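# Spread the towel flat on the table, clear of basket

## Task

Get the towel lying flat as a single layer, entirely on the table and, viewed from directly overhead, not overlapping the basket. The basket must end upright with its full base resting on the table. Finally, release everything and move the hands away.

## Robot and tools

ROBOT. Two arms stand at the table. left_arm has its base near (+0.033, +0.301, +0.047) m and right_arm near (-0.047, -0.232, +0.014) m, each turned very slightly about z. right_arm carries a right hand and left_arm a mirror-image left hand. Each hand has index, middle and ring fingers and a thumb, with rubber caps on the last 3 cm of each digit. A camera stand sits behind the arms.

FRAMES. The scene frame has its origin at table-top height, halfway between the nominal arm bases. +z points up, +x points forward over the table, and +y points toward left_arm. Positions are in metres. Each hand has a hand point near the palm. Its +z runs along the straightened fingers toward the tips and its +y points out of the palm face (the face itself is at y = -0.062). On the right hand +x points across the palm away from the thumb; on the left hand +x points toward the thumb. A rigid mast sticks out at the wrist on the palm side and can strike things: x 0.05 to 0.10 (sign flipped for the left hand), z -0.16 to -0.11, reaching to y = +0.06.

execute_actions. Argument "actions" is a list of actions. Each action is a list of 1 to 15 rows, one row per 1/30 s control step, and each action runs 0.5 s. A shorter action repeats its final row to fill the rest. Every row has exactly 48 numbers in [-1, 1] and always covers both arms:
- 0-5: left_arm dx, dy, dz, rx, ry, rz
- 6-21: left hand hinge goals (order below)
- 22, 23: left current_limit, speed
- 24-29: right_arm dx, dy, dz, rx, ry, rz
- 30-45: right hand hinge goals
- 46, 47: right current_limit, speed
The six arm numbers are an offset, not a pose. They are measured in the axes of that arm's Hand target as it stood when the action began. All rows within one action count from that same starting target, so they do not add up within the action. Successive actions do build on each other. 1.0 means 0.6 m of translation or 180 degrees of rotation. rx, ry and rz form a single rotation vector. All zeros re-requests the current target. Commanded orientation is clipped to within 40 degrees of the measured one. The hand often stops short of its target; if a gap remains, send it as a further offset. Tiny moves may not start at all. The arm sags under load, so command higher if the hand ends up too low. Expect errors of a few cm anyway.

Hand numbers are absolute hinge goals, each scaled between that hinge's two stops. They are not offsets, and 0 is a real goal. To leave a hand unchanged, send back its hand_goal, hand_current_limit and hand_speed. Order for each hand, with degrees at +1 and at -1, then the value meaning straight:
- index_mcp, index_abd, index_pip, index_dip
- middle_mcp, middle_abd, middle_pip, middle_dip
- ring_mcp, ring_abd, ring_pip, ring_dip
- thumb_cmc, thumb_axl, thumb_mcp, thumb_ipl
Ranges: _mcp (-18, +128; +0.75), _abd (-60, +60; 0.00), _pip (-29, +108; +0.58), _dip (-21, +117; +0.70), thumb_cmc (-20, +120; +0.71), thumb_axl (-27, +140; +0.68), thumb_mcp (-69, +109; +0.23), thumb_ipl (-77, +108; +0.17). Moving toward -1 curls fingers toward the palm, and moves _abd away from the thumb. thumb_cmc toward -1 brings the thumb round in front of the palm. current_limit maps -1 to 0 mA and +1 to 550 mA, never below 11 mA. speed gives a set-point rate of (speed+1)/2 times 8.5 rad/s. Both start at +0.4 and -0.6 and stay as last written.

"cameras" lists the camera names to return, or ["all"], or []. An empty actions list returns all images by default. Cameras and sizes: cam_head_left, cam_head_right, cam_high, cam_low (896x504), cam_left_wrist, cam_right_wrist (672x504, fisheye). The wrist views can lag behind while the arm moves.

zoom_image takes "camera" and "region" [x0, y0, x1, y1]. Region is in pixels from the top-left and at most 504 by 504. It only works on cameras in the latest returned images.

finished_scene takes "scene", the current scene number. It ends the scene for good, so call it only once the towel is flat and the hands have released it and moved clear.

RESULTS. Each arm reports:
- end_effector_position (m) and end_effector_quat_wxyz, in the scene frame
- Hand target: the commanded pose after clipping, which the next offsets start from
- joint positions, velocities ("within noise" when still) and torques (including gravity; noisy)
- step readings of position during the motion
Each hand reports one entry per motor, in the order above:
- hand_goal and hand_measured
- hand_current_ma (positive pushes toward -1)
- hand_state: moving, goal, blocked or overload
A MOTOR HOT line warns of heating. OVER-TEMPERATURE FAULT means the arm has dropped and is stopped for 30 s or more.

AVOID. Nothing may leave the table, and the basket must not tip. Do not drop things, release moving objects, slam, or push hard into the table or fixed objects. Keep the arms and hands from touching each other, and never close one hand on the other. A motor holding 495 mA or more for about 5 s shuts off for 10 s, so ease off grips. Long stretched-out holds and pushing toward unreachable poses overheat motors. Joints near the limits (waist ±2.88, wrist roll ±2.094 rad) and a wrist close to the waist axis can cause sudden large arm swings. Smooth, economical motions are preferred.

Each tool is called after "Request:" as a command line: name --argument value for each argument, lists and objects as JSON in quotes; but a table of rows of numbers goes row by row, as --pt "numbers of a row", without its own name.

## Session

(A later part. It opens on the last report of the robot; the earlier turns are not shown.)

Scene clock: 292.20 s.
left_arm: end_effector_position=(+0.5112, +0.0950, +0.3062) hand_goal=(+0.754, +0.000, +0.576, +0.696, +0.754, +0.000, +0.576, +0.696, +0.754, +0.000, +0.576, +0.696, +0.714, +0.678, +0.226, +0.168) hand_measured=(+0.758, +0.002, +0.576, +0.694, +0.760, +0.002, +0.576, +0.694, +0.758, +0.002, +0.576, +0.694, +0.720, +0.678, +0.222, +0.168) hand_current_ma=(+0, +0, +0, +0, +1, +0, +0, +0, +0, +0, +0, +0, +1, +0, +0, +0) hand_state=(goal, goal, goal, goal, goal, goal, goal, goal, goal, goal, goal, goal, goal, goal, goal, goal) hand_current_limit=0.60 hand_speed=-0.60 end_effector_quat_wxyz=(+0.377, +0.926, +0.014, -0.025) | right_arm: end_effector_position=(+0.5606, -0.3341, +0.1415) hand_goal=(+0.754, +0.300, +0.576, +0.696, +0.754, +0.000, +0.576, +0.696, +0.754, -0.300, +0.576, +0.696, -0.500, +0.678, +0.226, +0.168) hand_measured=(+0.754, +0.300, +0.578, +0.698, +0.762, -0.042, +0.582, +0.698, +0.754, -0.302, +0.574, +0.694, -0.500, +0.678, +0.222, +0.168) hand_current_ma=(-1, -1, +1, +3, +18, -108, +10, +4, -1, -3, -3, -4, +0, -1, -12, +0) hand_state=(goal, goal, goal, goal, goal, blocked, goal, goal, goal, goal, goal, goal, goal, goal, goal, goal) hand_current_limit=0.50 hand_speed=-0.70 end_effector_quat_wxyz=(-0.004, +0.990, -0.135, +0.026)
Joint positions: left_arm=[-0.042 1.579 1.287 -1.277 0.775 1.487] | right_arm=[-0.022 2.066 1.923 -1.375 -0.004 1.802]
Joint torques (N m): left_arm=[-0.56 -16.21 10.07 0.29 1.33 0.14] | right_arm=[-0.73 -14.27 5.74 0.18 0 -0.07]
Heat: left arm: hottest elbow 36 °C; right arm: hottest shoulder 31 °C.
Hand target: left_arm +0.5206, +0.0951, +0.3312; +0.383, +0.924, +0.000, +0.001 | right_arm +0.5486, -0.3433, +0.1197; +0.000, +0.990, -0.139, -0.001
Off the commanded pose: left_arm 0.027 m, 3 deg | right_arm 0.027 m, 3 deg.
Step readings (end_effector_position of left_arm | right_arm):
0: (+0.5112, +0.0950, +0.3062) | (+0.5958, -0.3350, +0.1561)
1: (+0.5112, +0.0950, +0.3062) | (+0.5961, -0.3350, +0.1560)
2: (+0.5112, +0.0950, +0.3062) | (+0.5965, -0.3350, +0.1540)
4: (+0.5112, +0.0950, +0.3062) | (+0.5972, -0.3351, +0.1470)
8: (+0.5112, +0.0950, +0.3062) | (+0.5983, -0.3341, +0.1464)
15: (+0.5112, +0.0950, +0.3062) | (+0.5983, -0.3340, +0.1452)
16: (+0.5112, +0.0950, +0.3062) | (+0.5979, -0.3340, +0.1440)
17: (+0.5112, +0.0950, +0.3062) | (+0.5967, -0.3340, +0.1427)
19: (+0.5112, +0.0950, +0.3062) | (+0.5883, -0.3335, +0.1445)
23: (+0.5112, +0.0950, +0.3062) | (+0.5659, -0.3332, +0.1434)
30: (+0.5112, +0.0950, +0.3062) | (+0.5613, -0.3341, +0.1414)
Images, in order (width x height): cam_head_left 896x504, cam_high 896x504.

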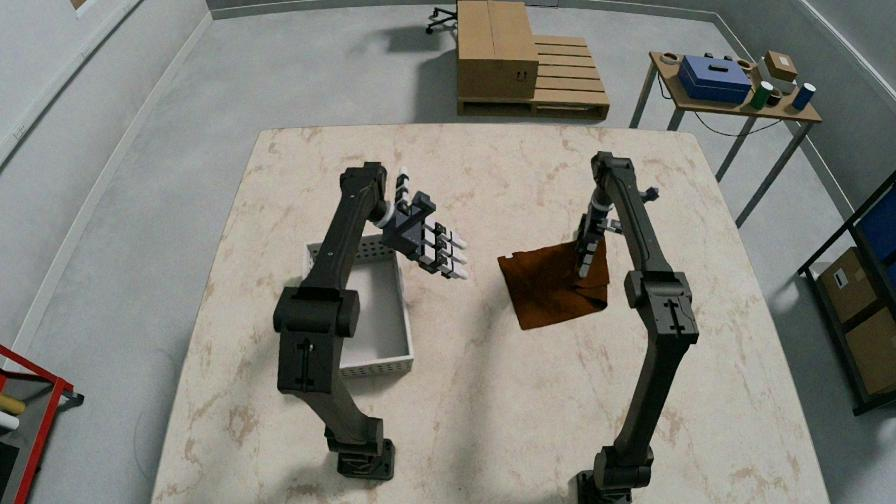

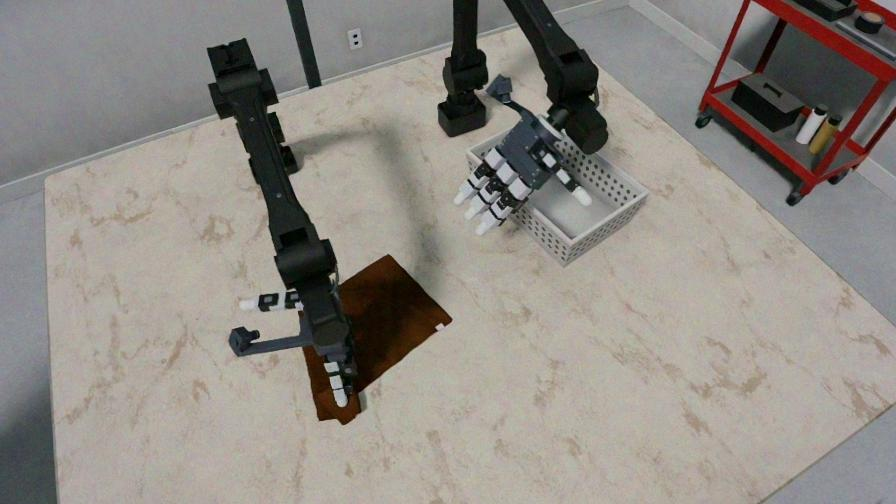

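Request:
execute_actions --actions '[[[0,0,0,0,0,0,0.754,0,0.576,0.696,0.754,0,0.576,0.696,0.754,0,0.576,0.696,0.714,0.678,0.226,0.168,0.6,-0.6,-0.08,0.023,0.02,0,0,0,0.754,0.3,0.576,0.696,0.754,0,0.576,0.696,0.754,-0.3,0.576,0.696,-0.5,0.678,0.226,0.168,0.6,-0.7]],[[0,0,0,0,0,0,0.754,0,0.576,0.696,0.754,0,0.576,0.696,0.754,0,0.576,0.696,0.714,0.678,0.226,0.168,0.6,-0.6,-0.08,0.023,0,0,0,0,0.754,0.3,0.576,0.696,0.754,0,0.576,0.696,0.754,-0.3,0.576,0.696,-0.5,0.678,0.226,0.168,0.6,-0.7]],[[0,0,0,0,0,0,0.754,0,0.576,0.696,0.754,0,0.576,0.696,0.754,0,0.576,0.696,0.714,0.678,0.226,0.168,0.6,-0.6,-0.08,0.023,0,0,0,0,0.754,0.3,0.576,0.696,0.754,0,0.576,0.696,0.754,-0.3,0.576,0.696,-0.5,0.678,0.226,0.168,0.6,-0.7]]]' --cameras '["cam_head_left", "cam_high"]'

Scene clock: 295.87 s.
left_arm: end_effector_position=(+0.5112, +0.0950, +0.3062) hand_goal=(+0.754, +0.000, +0.576, +0.696, +0.754, +0.000, +0.576, +0.696, +0.754, +0.000, +0.576, +0.696, +0.714, +0.678, +0.226, +0.168) hand_measured=(+0.758, +0.002, +0.576, +0.694, +0.760, +0.002, +0.576, +0.694, +0.758, +0.002, +0.576, +0.694, +0.720, +0.678, +0.222, +0.168) hand_current_ma=(+0, +0, +0, +0, +1, +0, +0, +0, +0, +0, +0, +0, +1, +0, +0, +0) hand_state=(goal, goal, goal, goal, goal, goal, goal, goal, goal, goal, goal, goal, goal, goal, goal, goal) hand_current_limit=0.60 hand_speed=-0.60 end_effector_quat_wxyz=(+0.377, +0.926, +0.014, -0.025) | right_arm: end_effector_position=(+0.4193, -0.3357, +0.1368) hand_goal=(+0.754, +0.300, +0.576, +0.696, +0.754, +0.000, +0.576, +0.696, +0.754, -0.300, +0.576, +0.696, -0.500, +0.678, +0.226, +0.168) hand_measured=(+0.772, +0.272, +0.590, +0.702, +0.760, -0.014, +0.580, +0.700, +0.752, -0.304, +0.574, +0.694, -0.498, +0.678, +0.222, +0.168) hand_current_ma=(+46, -66, +30, +12, +12, -27, +7, +5, -3, -4, -3, -4, +2, -1, -12, +0) hand_state=(goal, blocked, goal, goal, goal, goal, goal, goal, goal, goal, goal, goal, goal, goal, goal, goal) hand_current_limit=0.60 hand_speed=-0.70 end_effector_quat_wxyz=(-0.007, +0.989, -0.144, +0.042)
Joint positions: left_arm=[-0.042 1.579 1.287 -1.277 0.775 1.487] | right_arm=[-0.039 1.682 1.346 -1.151 -0.007 1.802]
Joint torques (N m): left_arm=[-0.21 -15.97 9.98 0.28 1.35 0.14] | right_arm=[-0.79 -9.17 4.31 0.03 0.09 -0.2]
Heat: left arm: hottest elbow 36 °C; right arm: hottest shoulder 31 °C.
Hand target: left_arm +0.5206, +0.0951, +0.3312; +0.383, +0.924, +0.000, +0.001 | right_arm +0.3988, -0.3435, +0.1079; +0.000, +0.990, -0.139, -0.001
Off the commanded pose: left_arm 0.027 m, 3 deg | right_arm 0.036 m, 5 deg.
Step readings (end_effector_position of left_arm | right_arm):
0: (+0.5112, +0.0950, +0.3062) | (+0.5606, -0.3341, +0.1415)
1: (+0.5112, +0.0950, +0.3062) | (+0.5605, -0.3341, +0.1413)
2: (+0.5112, +0.0950, +0.3062) | (+0.5592, -0.3342, +0.1401)
4: (+0.5112, +0.0950, +0.3062) | (+0.5493, -0.3347, +0.1408)
8: (+0.5112, +0.0950, +0.3062) | (+0.5210, -0.3338, +0.1402)
15: (+0.5112, +0.0950, +0.3062) | (+0.5159, -0.3344, +0.1387)
16: (+0.5112, +0.0950, +0.3062) | (+0.5156, -0.3344, +0.1384)
17: (+0.5112, +0.0950, +0.3062) | (+0.5141, -0.3345, +0.1381)
19: (+0.5112, +0.0950, +0.3062) | (+0.5039, -0.3341, +0.1394)
23: (+0.5112, +0.0950, +0.3062) | (+0.4734, -0.3349, +0.1389)
30: (+0.5112, +0.0950, +0.3062) | (+0.4681, -0.3352, +0.1381)
31: (+0.5112, +0.0950, +0.3062) | (+0.4678, -0.3352, +0.1378)
32: (+0.5112, +0.0950, +0.3062) | (+0.4660, -0.3351, +0.1370)
34: (+0.5112, +0.0950, +0.3062) | (+0.4558, -0.3346, +0.1377)
38: (+0.5112, +0.0950, +0.3062) | (+0.4251, -0.3353, +0.1369)
45: (+0.5112, +0.0950, +0.3062) | (+0.4194, -0.3357, +0.1366)
Images, in order (width x height): cam_head_left 896x504, cam_high 896x504.

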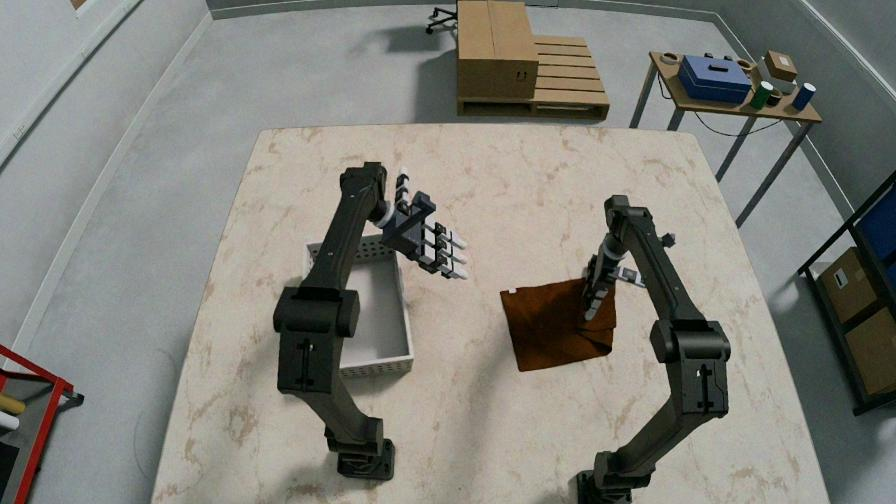

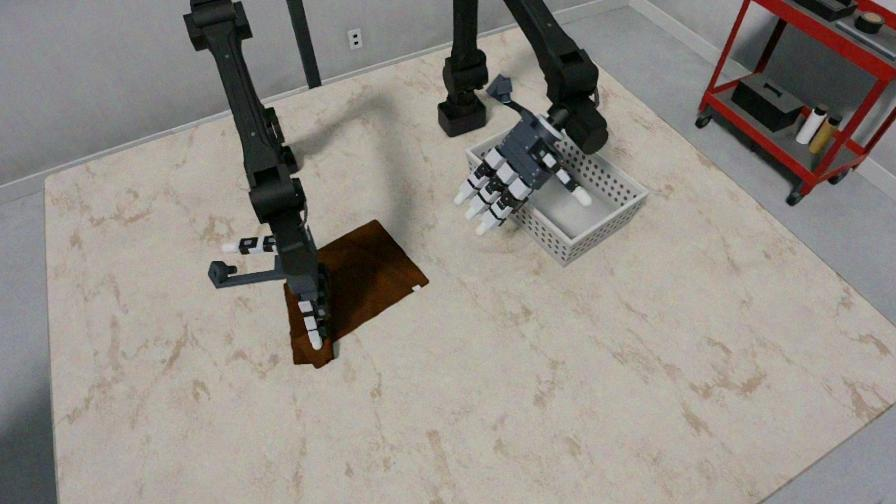

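Request:
execute_actions --actions '[[[0,0,0,0,0,0,0.754,0,0.576,0.696,0.754,0,0.576,0.696,0.754,0,0.576,0.696,0.714,0.678,0.226,0.168,0.6,-0.6,-0.08,0.023,0,0,0,0,0.754,0.3,0.576,0.696,0.754,0,0.576,0.696,0.754,-0.3,0.576,0.696,-0.5,0.678,0.226,0.168,0.6,-0.7]],[[0,0,0,0,0,0,0.754,0,0.576,0.696,0.754,0,0.576,0.696,0.754,0,0.576,0.696,0.714,0.678,0.226,0.168,0.6,-0.6,-0.06,0.017,0,0,0,0,0.754,0.3,0.576,0.696,0.754,0,0.576,0.696,0.754,-0.3,0.576,0.696,-0.5,0.678,0.226,0.168,0.6,-0.7]],[[0,0,0,0,0,0,0.754,0,0.576,0.696,0.754,0,0.576,0.696,0.754,0,0.576,0.696,0.714,0.678,0.226,0.168,0.6,-0.6,0,0,-0.12,0,0,0,0.754,0.3,0.576,0.696,0.754,0,0.576,0.696,0.754,-0.3,0.576,0.696,-0.5,0.678,0.226,0.168,0.6,-0.7]],[[0,0,0,0,0,0,0.754,0,0.576,0.696,0.754,0,0.576,0.696,0.754,0,0.576,0.696,0.714,0.678,0.226,0.168,0.6,-0.6,0,-0.1,-0.14,0,0,0,0.754,0.3,0.576,0.696,0.754,0,0.576,0.696,0.754,-0.3,0.576,0.696,-0.5,0.678,0.226,0.168,0.6,-0.7]],[[0,0,0,0,0,0,0.754,0,0.576,0.696,0.754,0,0.576,0.696,0.754,0,0.576,0.696,0.714,0.678,0.226,0.168,0.6,-0.6,0,0.2,-0.02,0,0,0,0.754,0.3,0.576,0.696,0.754,0,0.576,0.696,0.754,-0.3,0.576,0.696,-0.5,0.678,0.226,0.168,0.6,-0.7]]]' --cameras '["all"]'

Scene clock: 300.00 s.
left_arm: end_effector_position=(+0.5112, +0.0950, +0.3062) hand_goal=(+0.754, +0.000, +0.576, +0.696, +0.754, +0.000, +0.576, +0.696, +0.754, +0.000, +0.576, +0.696, +0.714, +0.678, +0.226, +0.168) hand_measured=(+0.758, +0.002, +0.576, +0.694, +0.760, +0.002, +0.576, +0.694, +0.758, +0.002, +0.576, +0.694, +0.720, +0.678, +0.222, +0.168) hand_current_ma=(+0, +0, +0, +0, +1, +0, +0, +0, +0, +0, +0, +0, +1, +0, +0, +0) hand_state=(goal, goal, goal, goal, goal, goal, goal, goal, goal, goal, goal, goal, goal, goal, goal, goal) hand_current_limit=0.60 hand_speed=-0.60 end_effector_quat_wxyz=(+0.377, +0.926, +0.014, -0.025) | right_arm: end_effector_position=(+0.2855, -0.3989, +0.2616) hand_goal=(+0.754, +0.300, +0.576, +0.696, +0.754, +0.000, +0.576, +0.696, +0.754, -0.300, +0.576, +0.696, -0.500, +0.678, +0.226, +0.168) hand_measured=(+0.754, +0.296, +0.578, +0.698, +0.752, -0.002, +0.578, +0.698, +0.752, -0.302, +0.574, +0.694, -0.500, +0.678, +0.222, +0.168) hand_current_ma=(-1, -5, +2, +4, -1, -2, +2, +4, -2, -1, -2, -4, +1, -1, -12, +0) hand_state=(goal, goal, goal, goal, goal, goal, goal, goal, goal, goal, goal, goal, goal, goal, goal, goal) hand_current_limit=0.60 hand_speed=-0.70 end_effector_quat_wxyz=(-0.003, +0.989, -0.145, -0.017)
Joint positions: left_arm=[-0.042 1.579 1.287 -1.277 0.775 1.487] | right_arm=[-0.22 1.38 1.325 -1.55 -0.002 1.624]
Joint torques (N m): left_arm=[-0.15 -16.21 10.02 0.28 1.32 0.12] | right_arm=[0.5 -7.3 10.88 -0.54 0.01 -0.13]
Heat: left arm: hottest elbow 37 °C; right arm: hottest shoulder 31 °C.
Hand target: left_arm +0.5206, +0.0951, +0.3312; +0.383, +0.924, +0.000, +0.001 | right_arm +0.2951, -0.4012, +0.2760; +0.000, +0.990, -0.139, -0.001
Off the commanded pose: left_arm 0.027 m, 3 deg | right_arm 0.018 m, 2 deg.
Step readings (end_effector_position of left_arm | right_arm):
0: (+0.5112, +0.0950, +0.3062) | (+0.4193, -0.3357, +0.1368)
1: (+0.5112, +0.0950, +0.3062) | (+0.4191, -0.3357, +0.1362)
2: (+0.5112, +0.0950, +0.3062) | (+0.4173, -0.3357, +0.1357)
4: (+0.5112, +0.0950, +0.3062) | (+0.4080, -0.3359, +0.1366)
8: (+0.5112, +0.0950, +0.3062) | (+0.3791, -0.3362, +0.1365)
15: (+0.5112, +0.0950, +0.3062) | (+0.3720, -0.3362, +0.1359)
16: (+0.5112, +0.0950, +0.3062) | (+0.3712, -0.3369, +0.1354)
17: (+0.5112, +0.0950, +0.3062) | (+0.3700, -0.3368, +0.1351)
19: (+0.5112, +0.0950, +0.3062) | (+0.3633, -0.3364, +0.1359)
23: (+0.5112, +0.0950, +0.3062) | (+0.3416, -0.3368, +0.1349)
30: (+0.5112, +0.0950, +0.3062) | (+0.3369, -0.3371, +0.1353)
31: (+0.5112, +0.0950, +0.3062) | (+0.3369, -0.3371, +0.1353)
32: (+0.5112, +0.0950, +0.3062) | (+0.3358, -0.3371, +0.1360)
34: (+0.5112, +0.0950, +0.3062) | (+0.3236, -0.3364, +0.1394)
38: (+0.5112, +0.0950, +0.3062) | (+0.2985, -0.3356, +0.1468)
45: (+0.5112, +0.0950, +0.3062) | (+0.2910, -0.3370, +0.1520)
46: (+0.5112, +0.0950, +0.3062) | (+0.2916, -0.3370, +0.1529)
47: (+0.5112, +0.0950, +0.3062) | (+0.2910, -0.3369, +0.1556)
49: (+0.5112, +0.0950, +0.3062) | (+0.2881, -0.3324, +0.1724)
53: (+0.5112, +0.0950, +0.3062) | (+0.3030, -0.3048, +0.2113)
60: (+0.5112, +0.0950, +0.3062) | (+0.3191, -0.2837, +0.2448)
61: (+0.5112, +0.0950, +0.3062) | (+0.3172, -0.2845, +0.2452)
62: (+0.5112, +0.0950, +0.3062) | (+0.3156, -0.2875, +0.2456)
64: (+0.5112, +0.0950, +0.3062) | (+0.3103, -0.3057, +0.2475)
68: (+0.5112, +0.0950, +0.3062) | (+0.2949, -0.3673, +0.2569)
75: (+0.5112, +0.0950, +0.3062) | (+0.2802, -0.4026, +0.2624)
camera_calibration:
cam_left_wrist: T_world_to_cam=[[-0.774249, 0.48602, -0.405368, 0.442748], [0.44215, 0.873669, 0.202991, -0.42725], [0.452815, -0.0220675, -0.891331, 0.165038], [0, 0, 0, 1]] pos_world=[0.456975, 0.161733, 0.413307]
cam_right_wrist: T_world_to_cam=[[-0.94195, -0.314495, 0.117572, 0.138743], [-0.0955556, 0.586798, 0.804076, -0.0133973], [-0.321869, 0.746164, -0.582786, 0.663905], [0, 0, 0, 1]] pos_world=[0.343099, -0.443887, 0.381374]

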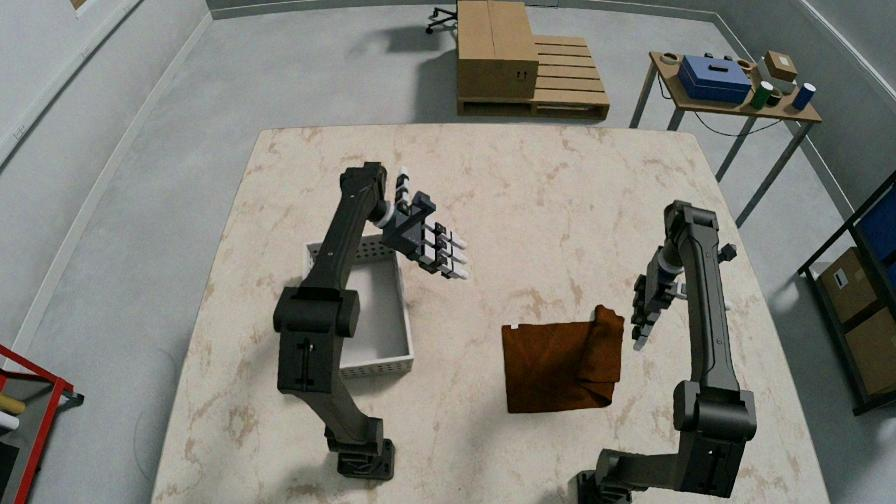

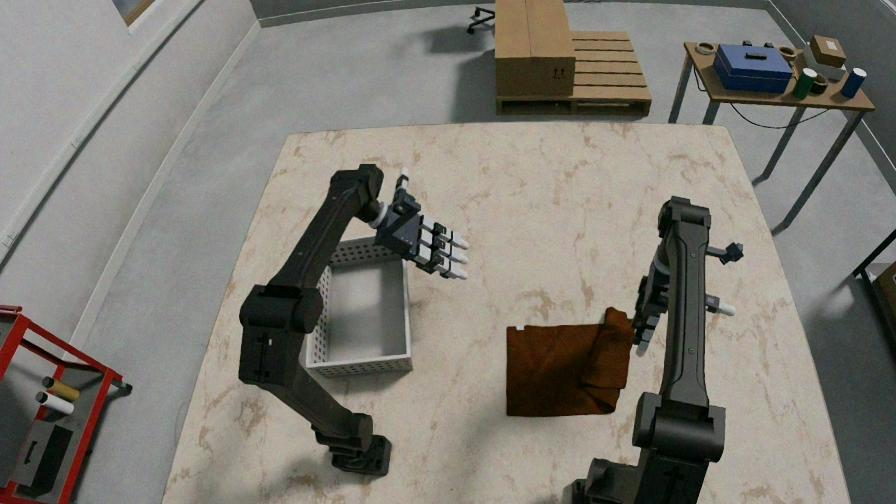

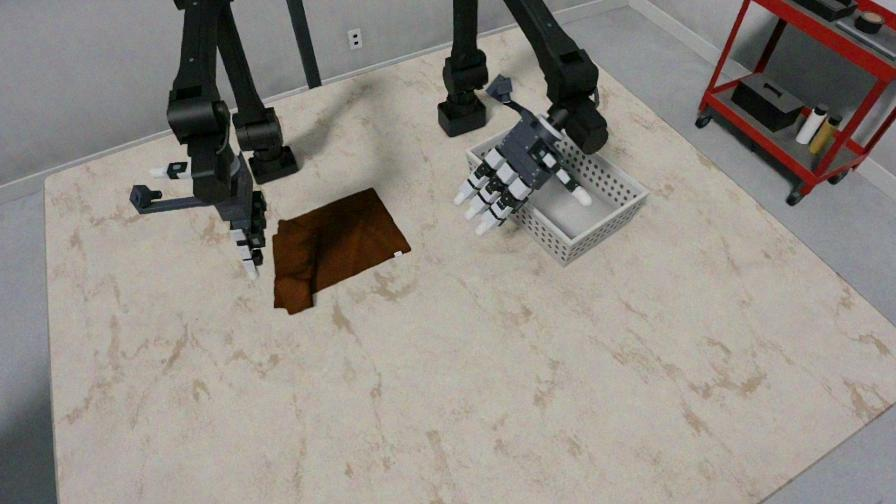

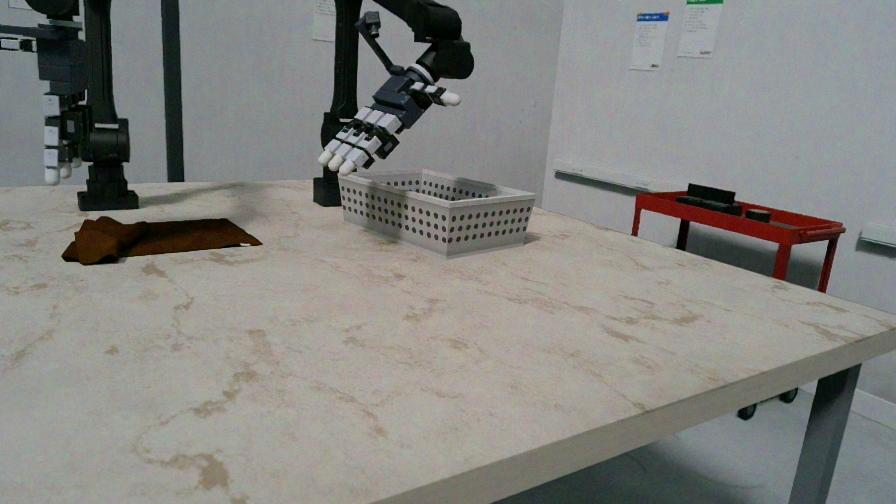

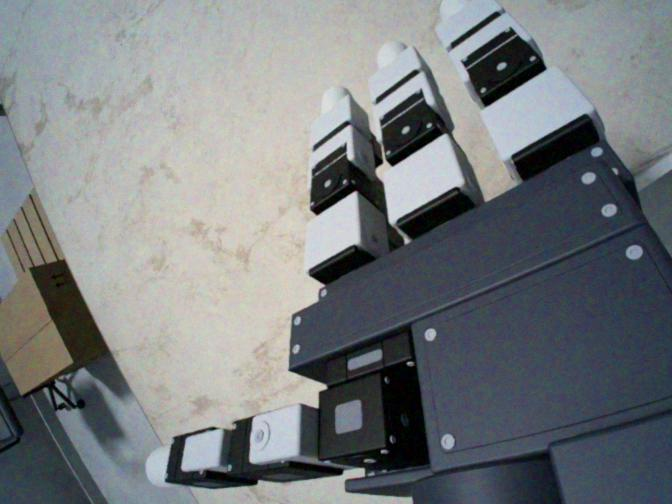

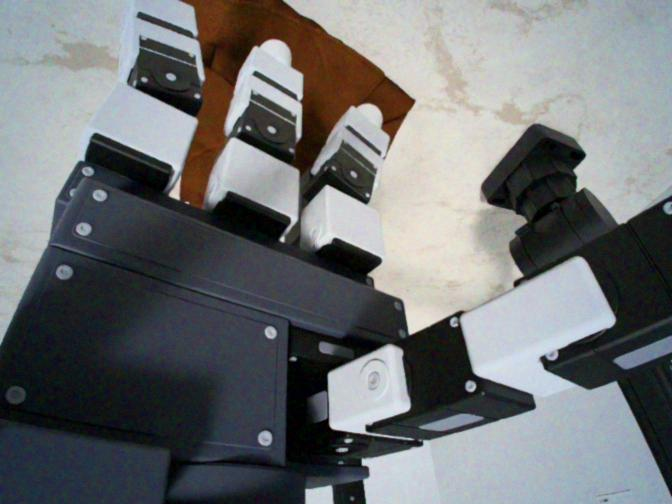

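Request:
zoom_image --camera "cam_head_left" --region '[490, 290, 650, 430]'

Request:
zoom_image --camera "cam_high" --region '[250, 175, 430, 325]'

Request:
zoom_image --camera "cam_low" --region '[40, 190, 290, 290]'

Scaled by 3.150 from the camera's 896x504 image, which has a finer 1280x720 frame.

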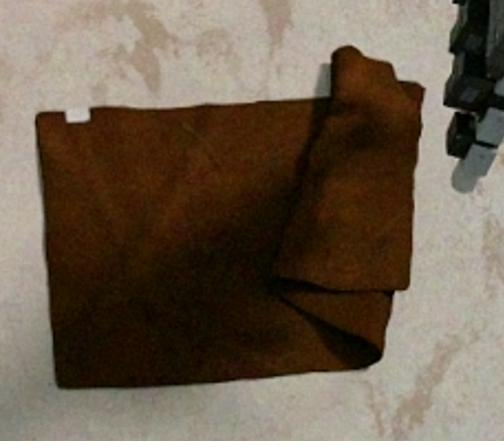

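Scaled by 2.800 from the camera's 896x504 image, which has a finer 1280x720 frame.

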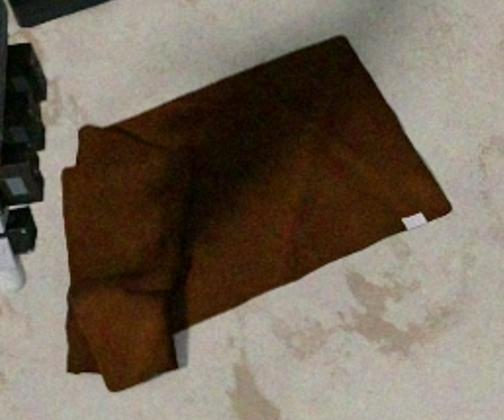

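Scaled by 2.016 from the camera's 896x504 image, which has a finer 1280x720 frame.

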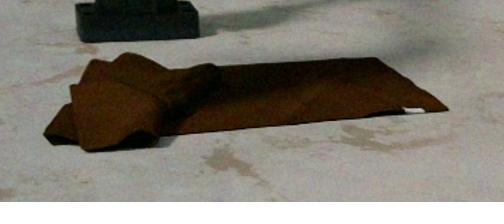

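Request:
execute_actions --actions '[[[-0.122,0.0129,0.1,0,0,0,0.754,0,0.576,0.696,0.754,0,0.576,0.696,0.754,0,0.576,0.696,0.714,0.678,0.226,0.168,0.6,-0.6,-0.03,-0.1,0,0,0,0.014,0.754,0.3,0.576,0.696,0.754,0,0.576,0.696,0.754,-0.3,0.576,0.696,-0.5,0.678,0.226,0.168,0.5,-0.7]],[[-0.122,0.0129,0.1,0,0,0,0.754,0,0.576,0.696,0.754,0,0.576,0.696,0.754,0,0.576,0.696,0.714,0.678,0.226,0.168,0.6,-0.6,-0.027,-0.111,0.04,0,0,0.014,0.754,0.3,0.576,0.696,0.754,0,0.576,0.696,0.754,-0.3,0.576,0.696,-0.5,0.678,0.226,0.168,0.5,-0.7]],[[-0.122,0.0129,0.1,0,0,0,0.754,0,0.576,0.696,0.754,0,0.576,0.696,0.754,0,0.576,0.696,0.714,0.678,0.226,0.168,0.6,-0.6,0,0,0.06,0,0,0,0.754,0.3,0.576,0.696,0.754,0,0.576,0.696,0.754,-0.3,0.576,0.696,-0.5,0.678,0.226,0.168,0.5,-0.7]]]' --cameras '["all"]'

Scene clock: 310.27 s.
left_arm: end_effector_position=(+0.3012, -0.0443, +0.2103) hand_goal=(+0.754, +0.000, +0.576, +0.696, +0.754, +0.000, +0.576, +0.696, +0.754, +0.000, +0.576, +0.696, +0.714, +0.678, +0.226, +0.168) hand_measured=(+0.760, +0.002, +0.576, +0.694, +0.760, +0.002, +0.576, +0.694, +0.760, +0.002, +0.576, +0.694, +0.722, +0.678, +0.222, +0.168) hand_current_ma=(+1, +0, +0, +0, +1, +0, +0, +0, +1, +0, +0, +0, +1, +0, +0, +0) hand_state=(goal, goal, goal, goal, goal, goal, goal, goal, goal, goal, goal, goal, goal, goal, goal, goal) hand_current_limit=0.60 hand_speed=-0.60 end_effector_quat_wxyz=(+0.373, +0.928, +0.007, -0.013) | right_arm: end_effector_position=(+0.2974, -0.2693, +0.2164) hand_goal=(+0.754, +0.300, +0.576, +0.696, +0.754, +0.000, +0.576, +0.696, +0.754, -0.300, +0.576, +0.696, -0.500, +0.678, +0.226, +0.168) hand_measured=(+0.754, +0.296, +0.576, +0.698, +0.754, -0.002, +0.576, +0.698, +0.754, -0.302, +0.574, +0.694, -0.500, +0.678, +0.222, +0.168) hand_current_ma=(-1, -5, +1, +4, -1, -2, +1, +4, +0, -1, -2, -4, +1, -1, -12, +0) hand_state=(goal, goal, goal, goal, goal, goal, goal, goal, goal, goal, goal, goal, goal, goal, goal, goal) hand_current_limit=0.50 hand_speed=-0.70 end_effector_quat_wxyz=(-0.002, +0.985, -0.172, -0.010)
Joint positions: left_arm=[-0.574 1.194 0.606 -0.513 0.629 0.816] | right_arm=[0.104 1.4 1.227 -1.416 -0.01 2.001]
Joint torques (N m): left_arm=[-0.97 -8.64 6.64 2.14 0.57 -0.05] | right_arm=[-0.73 -7.53 7.8 0.5 0.24 0.16]
Heat: left arm: hottest elbow 37 °C; right arm: hottest shoulder 31 °C.
Hand target: left_arm +0.3013, -0.0488, +0.2201; +0.383, +0.924, +0.000, +0.001 | right_arm +0.3000, -0.2703, +0.2160; +0.000, +0.983, -0.182, -0.001
Off the commanded pose: left_arm 0.011 m, 2 deg | right_arm 0.003 m, 2 deg.
Step readings (end_effector_position of left_arm | right_arm):
0: (+0.5112, +0.0950, +0.3062) | (+0.2855, -0.3989, +0.2616)
1: (+0.5112, +0.0950, +0.3062) | (+0.2855, -0.3989, +0.2616)
2: (+0.5104, +0.0951, +0.3045) | (+0.2853, -0.3979, +0.2615)
4: (+0.5010, +0.0900, +0.2991) | (+0.2868, -0.3905, +0.2626)
8: (+0.4557, +0.0633, +0.2856) | (+0.2953, -0.3554, +0.2614)
15: (+0.4399, +0.0431, +0.2875) | (+0.2969, -0.3357, +0.2613)
16: (+0.4409, +0.0438, +0.2872) | (+0.2963, -0.3359, +0.2613)
17: (+0.4408, +0.0445, +0.2844) | (+0.2951, -0.3355, +0.2615)
19: (+0.4294, +0.0404, +0.2740) | (+0.2948, -0.3278, +0.2618)
23: (+0.3773, +0.0147, +0.2497) | (+0.2994, -0.2909, +0.2572)
30: (+0.3654, -0.0013, +0.2470) | (+0.2990, -0.2677, +0.2558)
31: (+0.3670, -0.0012, +0.2472) | (+0.2982, -0.2680, +0.2553)
32: (+0.3681, -0.0012, +0.2460) | (+0.2988, -0.2683, +0.2533)
34: (+0.3565, -0.0068, +0.2383) | (+0.3003, -0.2689, +0.2445)
38: (+0.3007, -0.0327, +0.2150) | (+0.2954, -0.2697, +0.2250)
45: (+0.2925, -0.0451, +0.2067) | (+0.2967, -0.2694, +0.2166)
camera_calibration:
cam_left_wrist: T_world_to_cam=[[-0.760175, 0.493686, -0.422384, 0.308576], [0.441262, 0.869463, 0.222086, -0.197171], [0.476888, -0.0175579, -0.878789, 0.161826], [0, 0, 0, 1]] pos_world=[0.244403, 0.0219349, 0.316337]
cam_right_wrist: T_world_to_cam=[[-0.958881, -0.263044, 0.106557, 0.217345], [-0.0739388, 0.594027, 0.80104, -0.0557848], [-0.274007, 0.760224, -0.58905, 0.535557], [0, 0, 0, 1]] pos_world=[0.35103, -0.316834, 0.336996]

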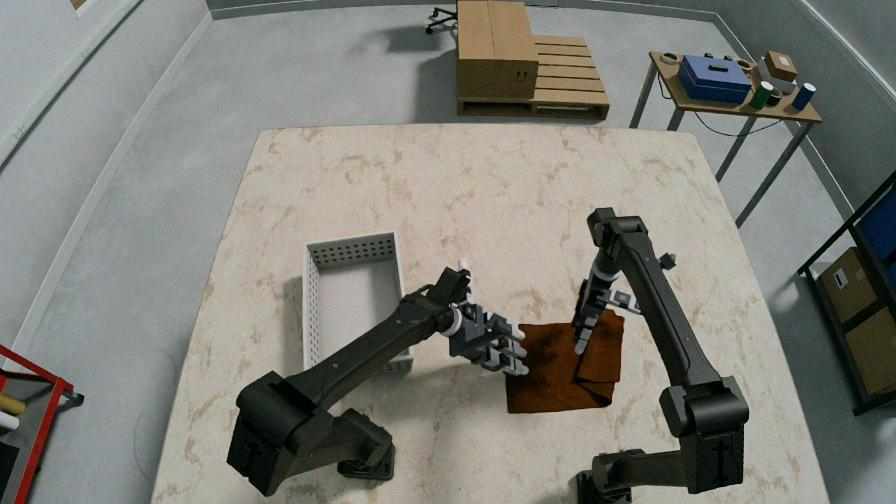

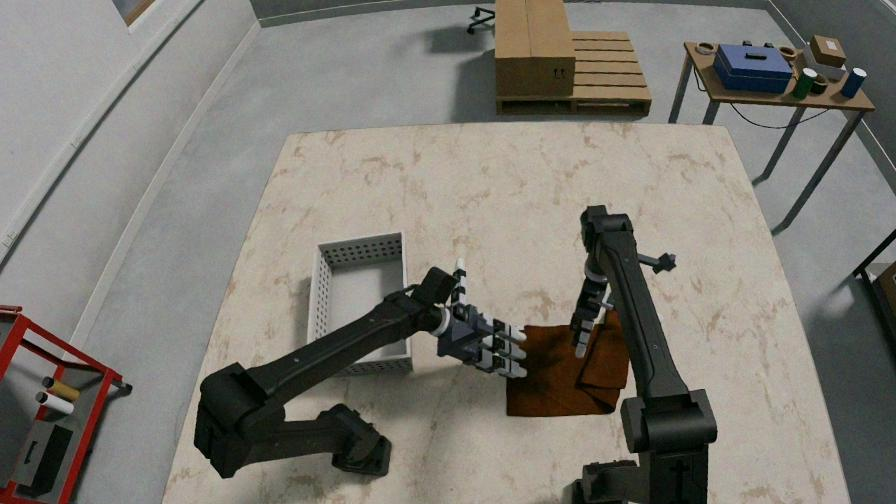

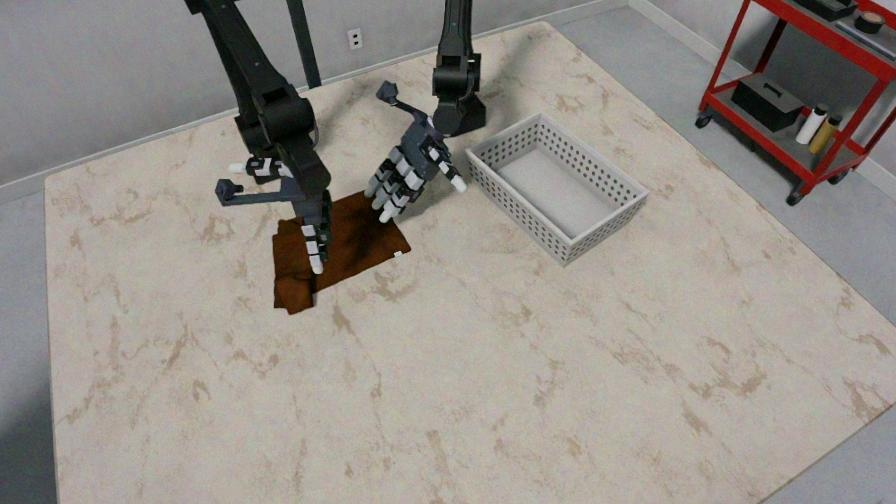

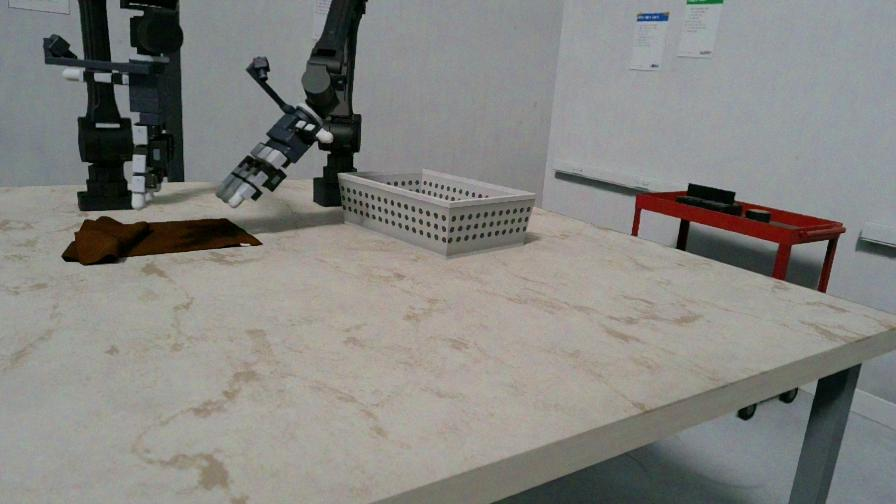

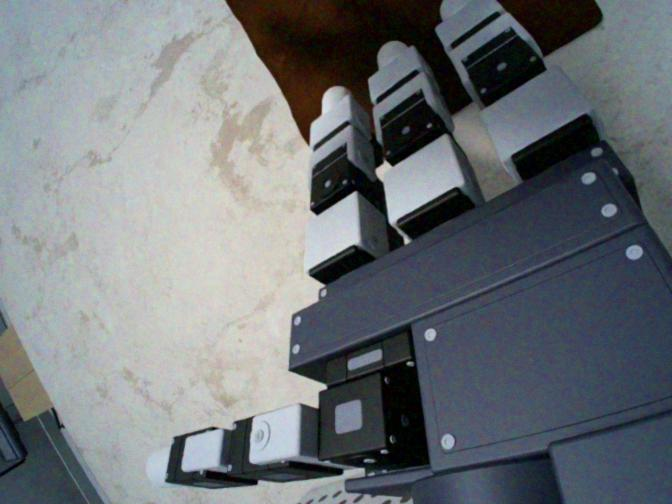

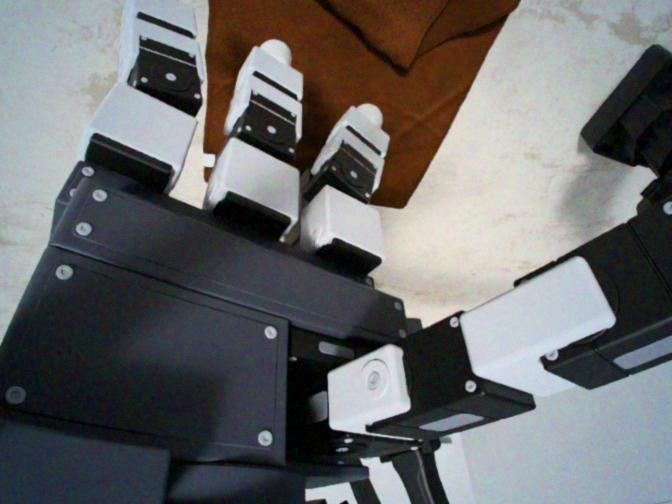

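Request:
execute_actions --actions '[[[0,-0.0825,0.0825,0,0,0,0.754,0,0.576,0.696,0.754,0,0.576,0.696,0.754,0,0.576,0.696,0.714,0.678,0.226,0.168,0.6,-0.6,0,0,0.06,0,0,0,0.754,0.3,0.576,0.696,0.754,0,0.576,0.696,0.754,-0.3,0.576,0.696,-0.5,0.678,0.226,0.168,0.5,-0.7]],[[0,-0.055,0.055,0,0,0,0.754,0,0.576,0.696,0.754,0,0.576,0.696,0.754,0,0.576,0.696,0.714,0.678,0.226,0.168,0.6,-0.6,0,0,0.057,0,0,0,0.754,0.3,0.576,0.696,0.754,0,0.576,0.696,0.754,-0.3,0.576,0.696,-0.5,0.678,0.226,0.168,0.5,-0.7]]]' --cameras '["cam_head_left", "cam_high", "cam_low", "cam_right_wrist"]'

Scene clock: 312.43 s.
left_arm: end_effector_position=(+0.3051, -0.0510, +0.1377) hand_goal=(+0.754, +0.000, +0.576, +0.696, +0.754, +0.000, +0.576, +0.696, +0.754, +0.000, +0.576, +0.696, +0.714, +0.678, +0.226, +0.168) hand_measured=(+0.728, -0.010, +0.556, +0.688, +0.716, -0.012, +0.556, +0.686, +0.710, -0.014, +0.548, +0.684, +0.722, +0.678, +0.222, +0.168) hand_current_ma=(-13, -1, -8, -1, -27, -2, -7, -2, -36, -3, -14, -3, +1, +0, +0, +0) hand_state=(blocked, goal, blocked, goal, blocked, goal, goal, goal, blocked, goal, blocked, goal, goal, goal, goal, goal) hand_current_limit=0.60 hand_speed=-0.60 end_effector_quat_wxyz=(+0.413, +0.910, -0.014, +0.016) | right_arm: end_effector_position=(+0.2972, -0.2693, +0.1469) hand_goal=(+0.754, +0.300, +0.576, +0.696, +0.754, +0.000, +0.576, +0.696, +0.754, -0.300, +0.576, +0.696, -0.500, +0.678, +0.226, +0.168) hand_measured=(+0.754, +0.296, +0.576, +0.698, +0.754, -0.002, +0.576, +0.698, +0.754, -0.300, +0.574, +0.694, -0.500, +0.678, +0.222, +0.168) hand_current_ma=(-1, -5, +1, +4, -1, -2, +1, +4, +0, -1, -2, -4, +1, -1, -12, +0) hand_state=(goal, goal, goal, goal, goal, goal, goal, goal, goal, goal, goal, goal, goal, goal, goal, goal) hand_current_limit=0.50 hand_speed=-0.70 end_effector_quat_wxyz=(-0.003, +0.985, -0.172, -0.010)
Joint positions: left_arm=[-0.572 1.442 0.482 -0.033 0.667 0.813] | right_arm=[0.104 1.448 1.087 -1.227 -0.01 2.001]
Joint torques (N m): left_arm=[-0.85 -4.54 3.92 1.69 -0.69 -0.01] | right_arm=[-0.56 -7.71 7.34 0.57 0.25 0.16]
Heat: left arm: hottest elbow 36 °C; right arm: hottest shoulder 31 °C.
Hand target: left_arm +0.3015, -0.0489, +0.1034; +0.383, +0.924, +0.000, +0.001 | right_arm +0.2999, -0.2703, +0.1458; +0.000, +0.983, -0.182, -0.001
Off the commanded pose: left_arm 0.035 m, 4 deg | right_arm 0.003 m, 2 deg.
Step readings (end_effector_position of left_arm | right_arm):
0: (+0.3012, -0.0443, +0.2103) | (+0.2974, -0.2693, +0.2164)
1: (+0.3011, -0.0443, +0.2100) | (+0.2969, -0.2693, +0.2159)
2: (+0.3013, -0.0444, +0.2097) | (+0.2982, -0.2692, +0.2144)
4: (+0.3008, -0.0446, +0.2016) | (+0.2998, -0.2691, +0.2062)
8: (+0.2962, -0.0396, +0.1642) | (+0.2953, -0.2695, +0.1892)
15: (+0.2969, -0.0424, +0.1489) | (+0.2966, -0.2694, +0.1814)
16: (+0.2969, -0.0432, +0.1487) | (+0.2970, -0.2693, +0.1813)
17: (+0.2971, -0.0441, +0.1483) | (+0.2977, -0.2693, +0.1793)
19: (+0.2994, -0.0464, +0.1454) | (+0.3002, -0.2690, +0.1727)
23: (+0.3032, -0.0485, +0.1389) | (+0.2962, -0.2694, +0.1561)
30: (+0.3053, -0.0505, +0.1381) | (+0.2964, -0.2694, +0.1471)
camera_calibration:
cam_right_wrist: T_world_to_cam=[[-0.959032, -0.263083, 0.105095, 0.22486], [-0.075159, 0.593953, 0.800982, 0.000264289], [-0.273146, 0.760268, -0.589393, 0.494475], [0, 0, 0, 1]] pos_world=[0.350732, -0.316934, 0.267597]
Images, in order (width x height): cam_head_left 896x504, cam_high 896x504, cam_low 896x504, cam_right_wrist 672x504.

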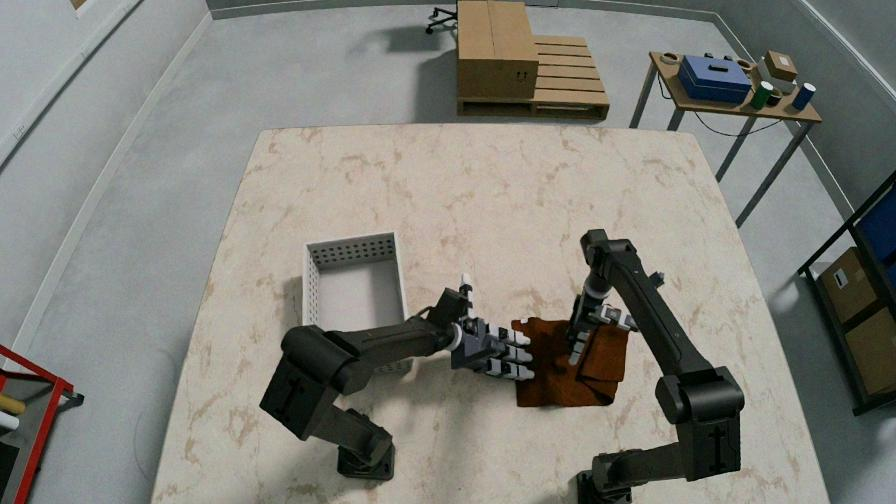

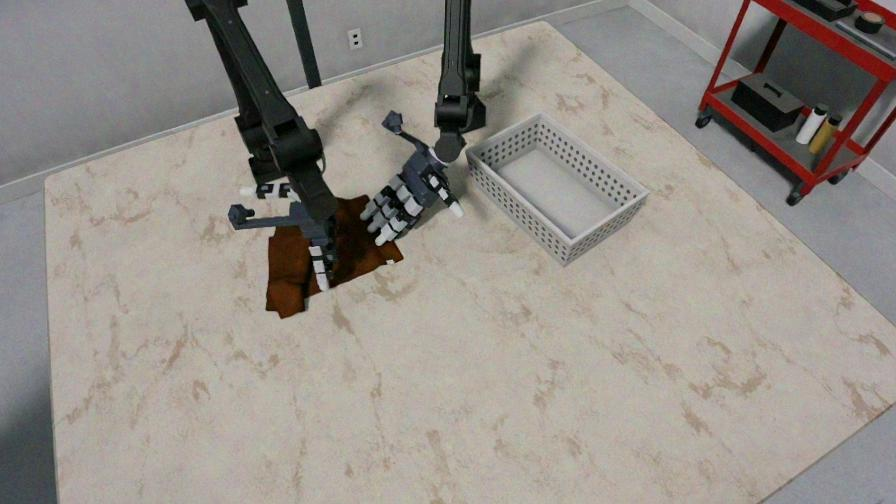

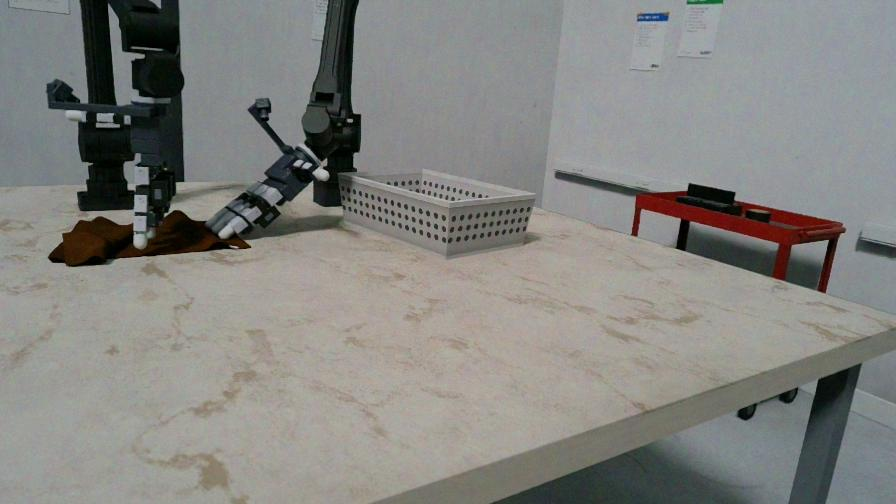

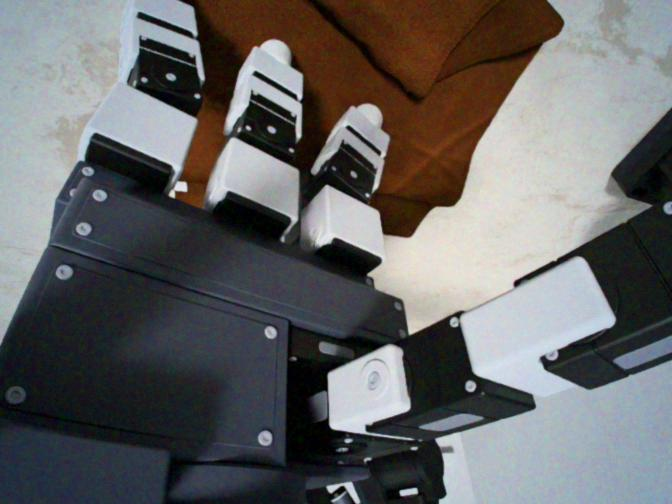

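Request:
zoom_image --camera "cam_head_left" --region '[440, 260, 660, 430]'

Request:
zoom_image --camera "cam_high" --region '[250, 150, 480, 330]'

Request:
zoom_image --camera "cam_low" --region '[30, 140, 330, 280]'

Scaled by 2.291 from the camera's 896x504 image, which has a finer 1280x720 frame.

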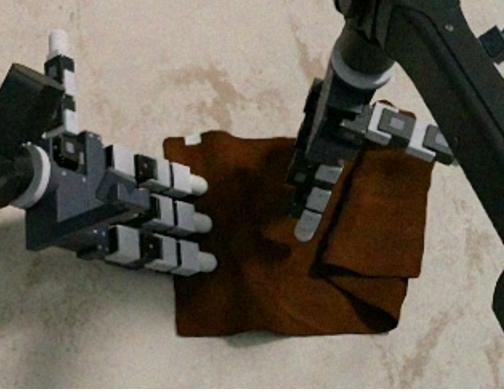

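Scaled by 2.191 from the camera's 896x504 image, which has a finer 1280x720 frame.

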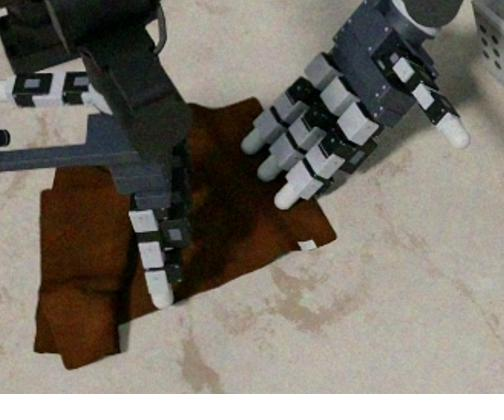

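Scaled by 1.680 from the camera's 896x504 image, which has a finer 1280x720 frame.

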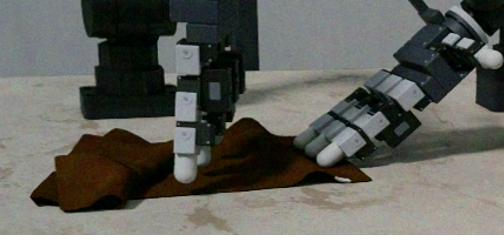

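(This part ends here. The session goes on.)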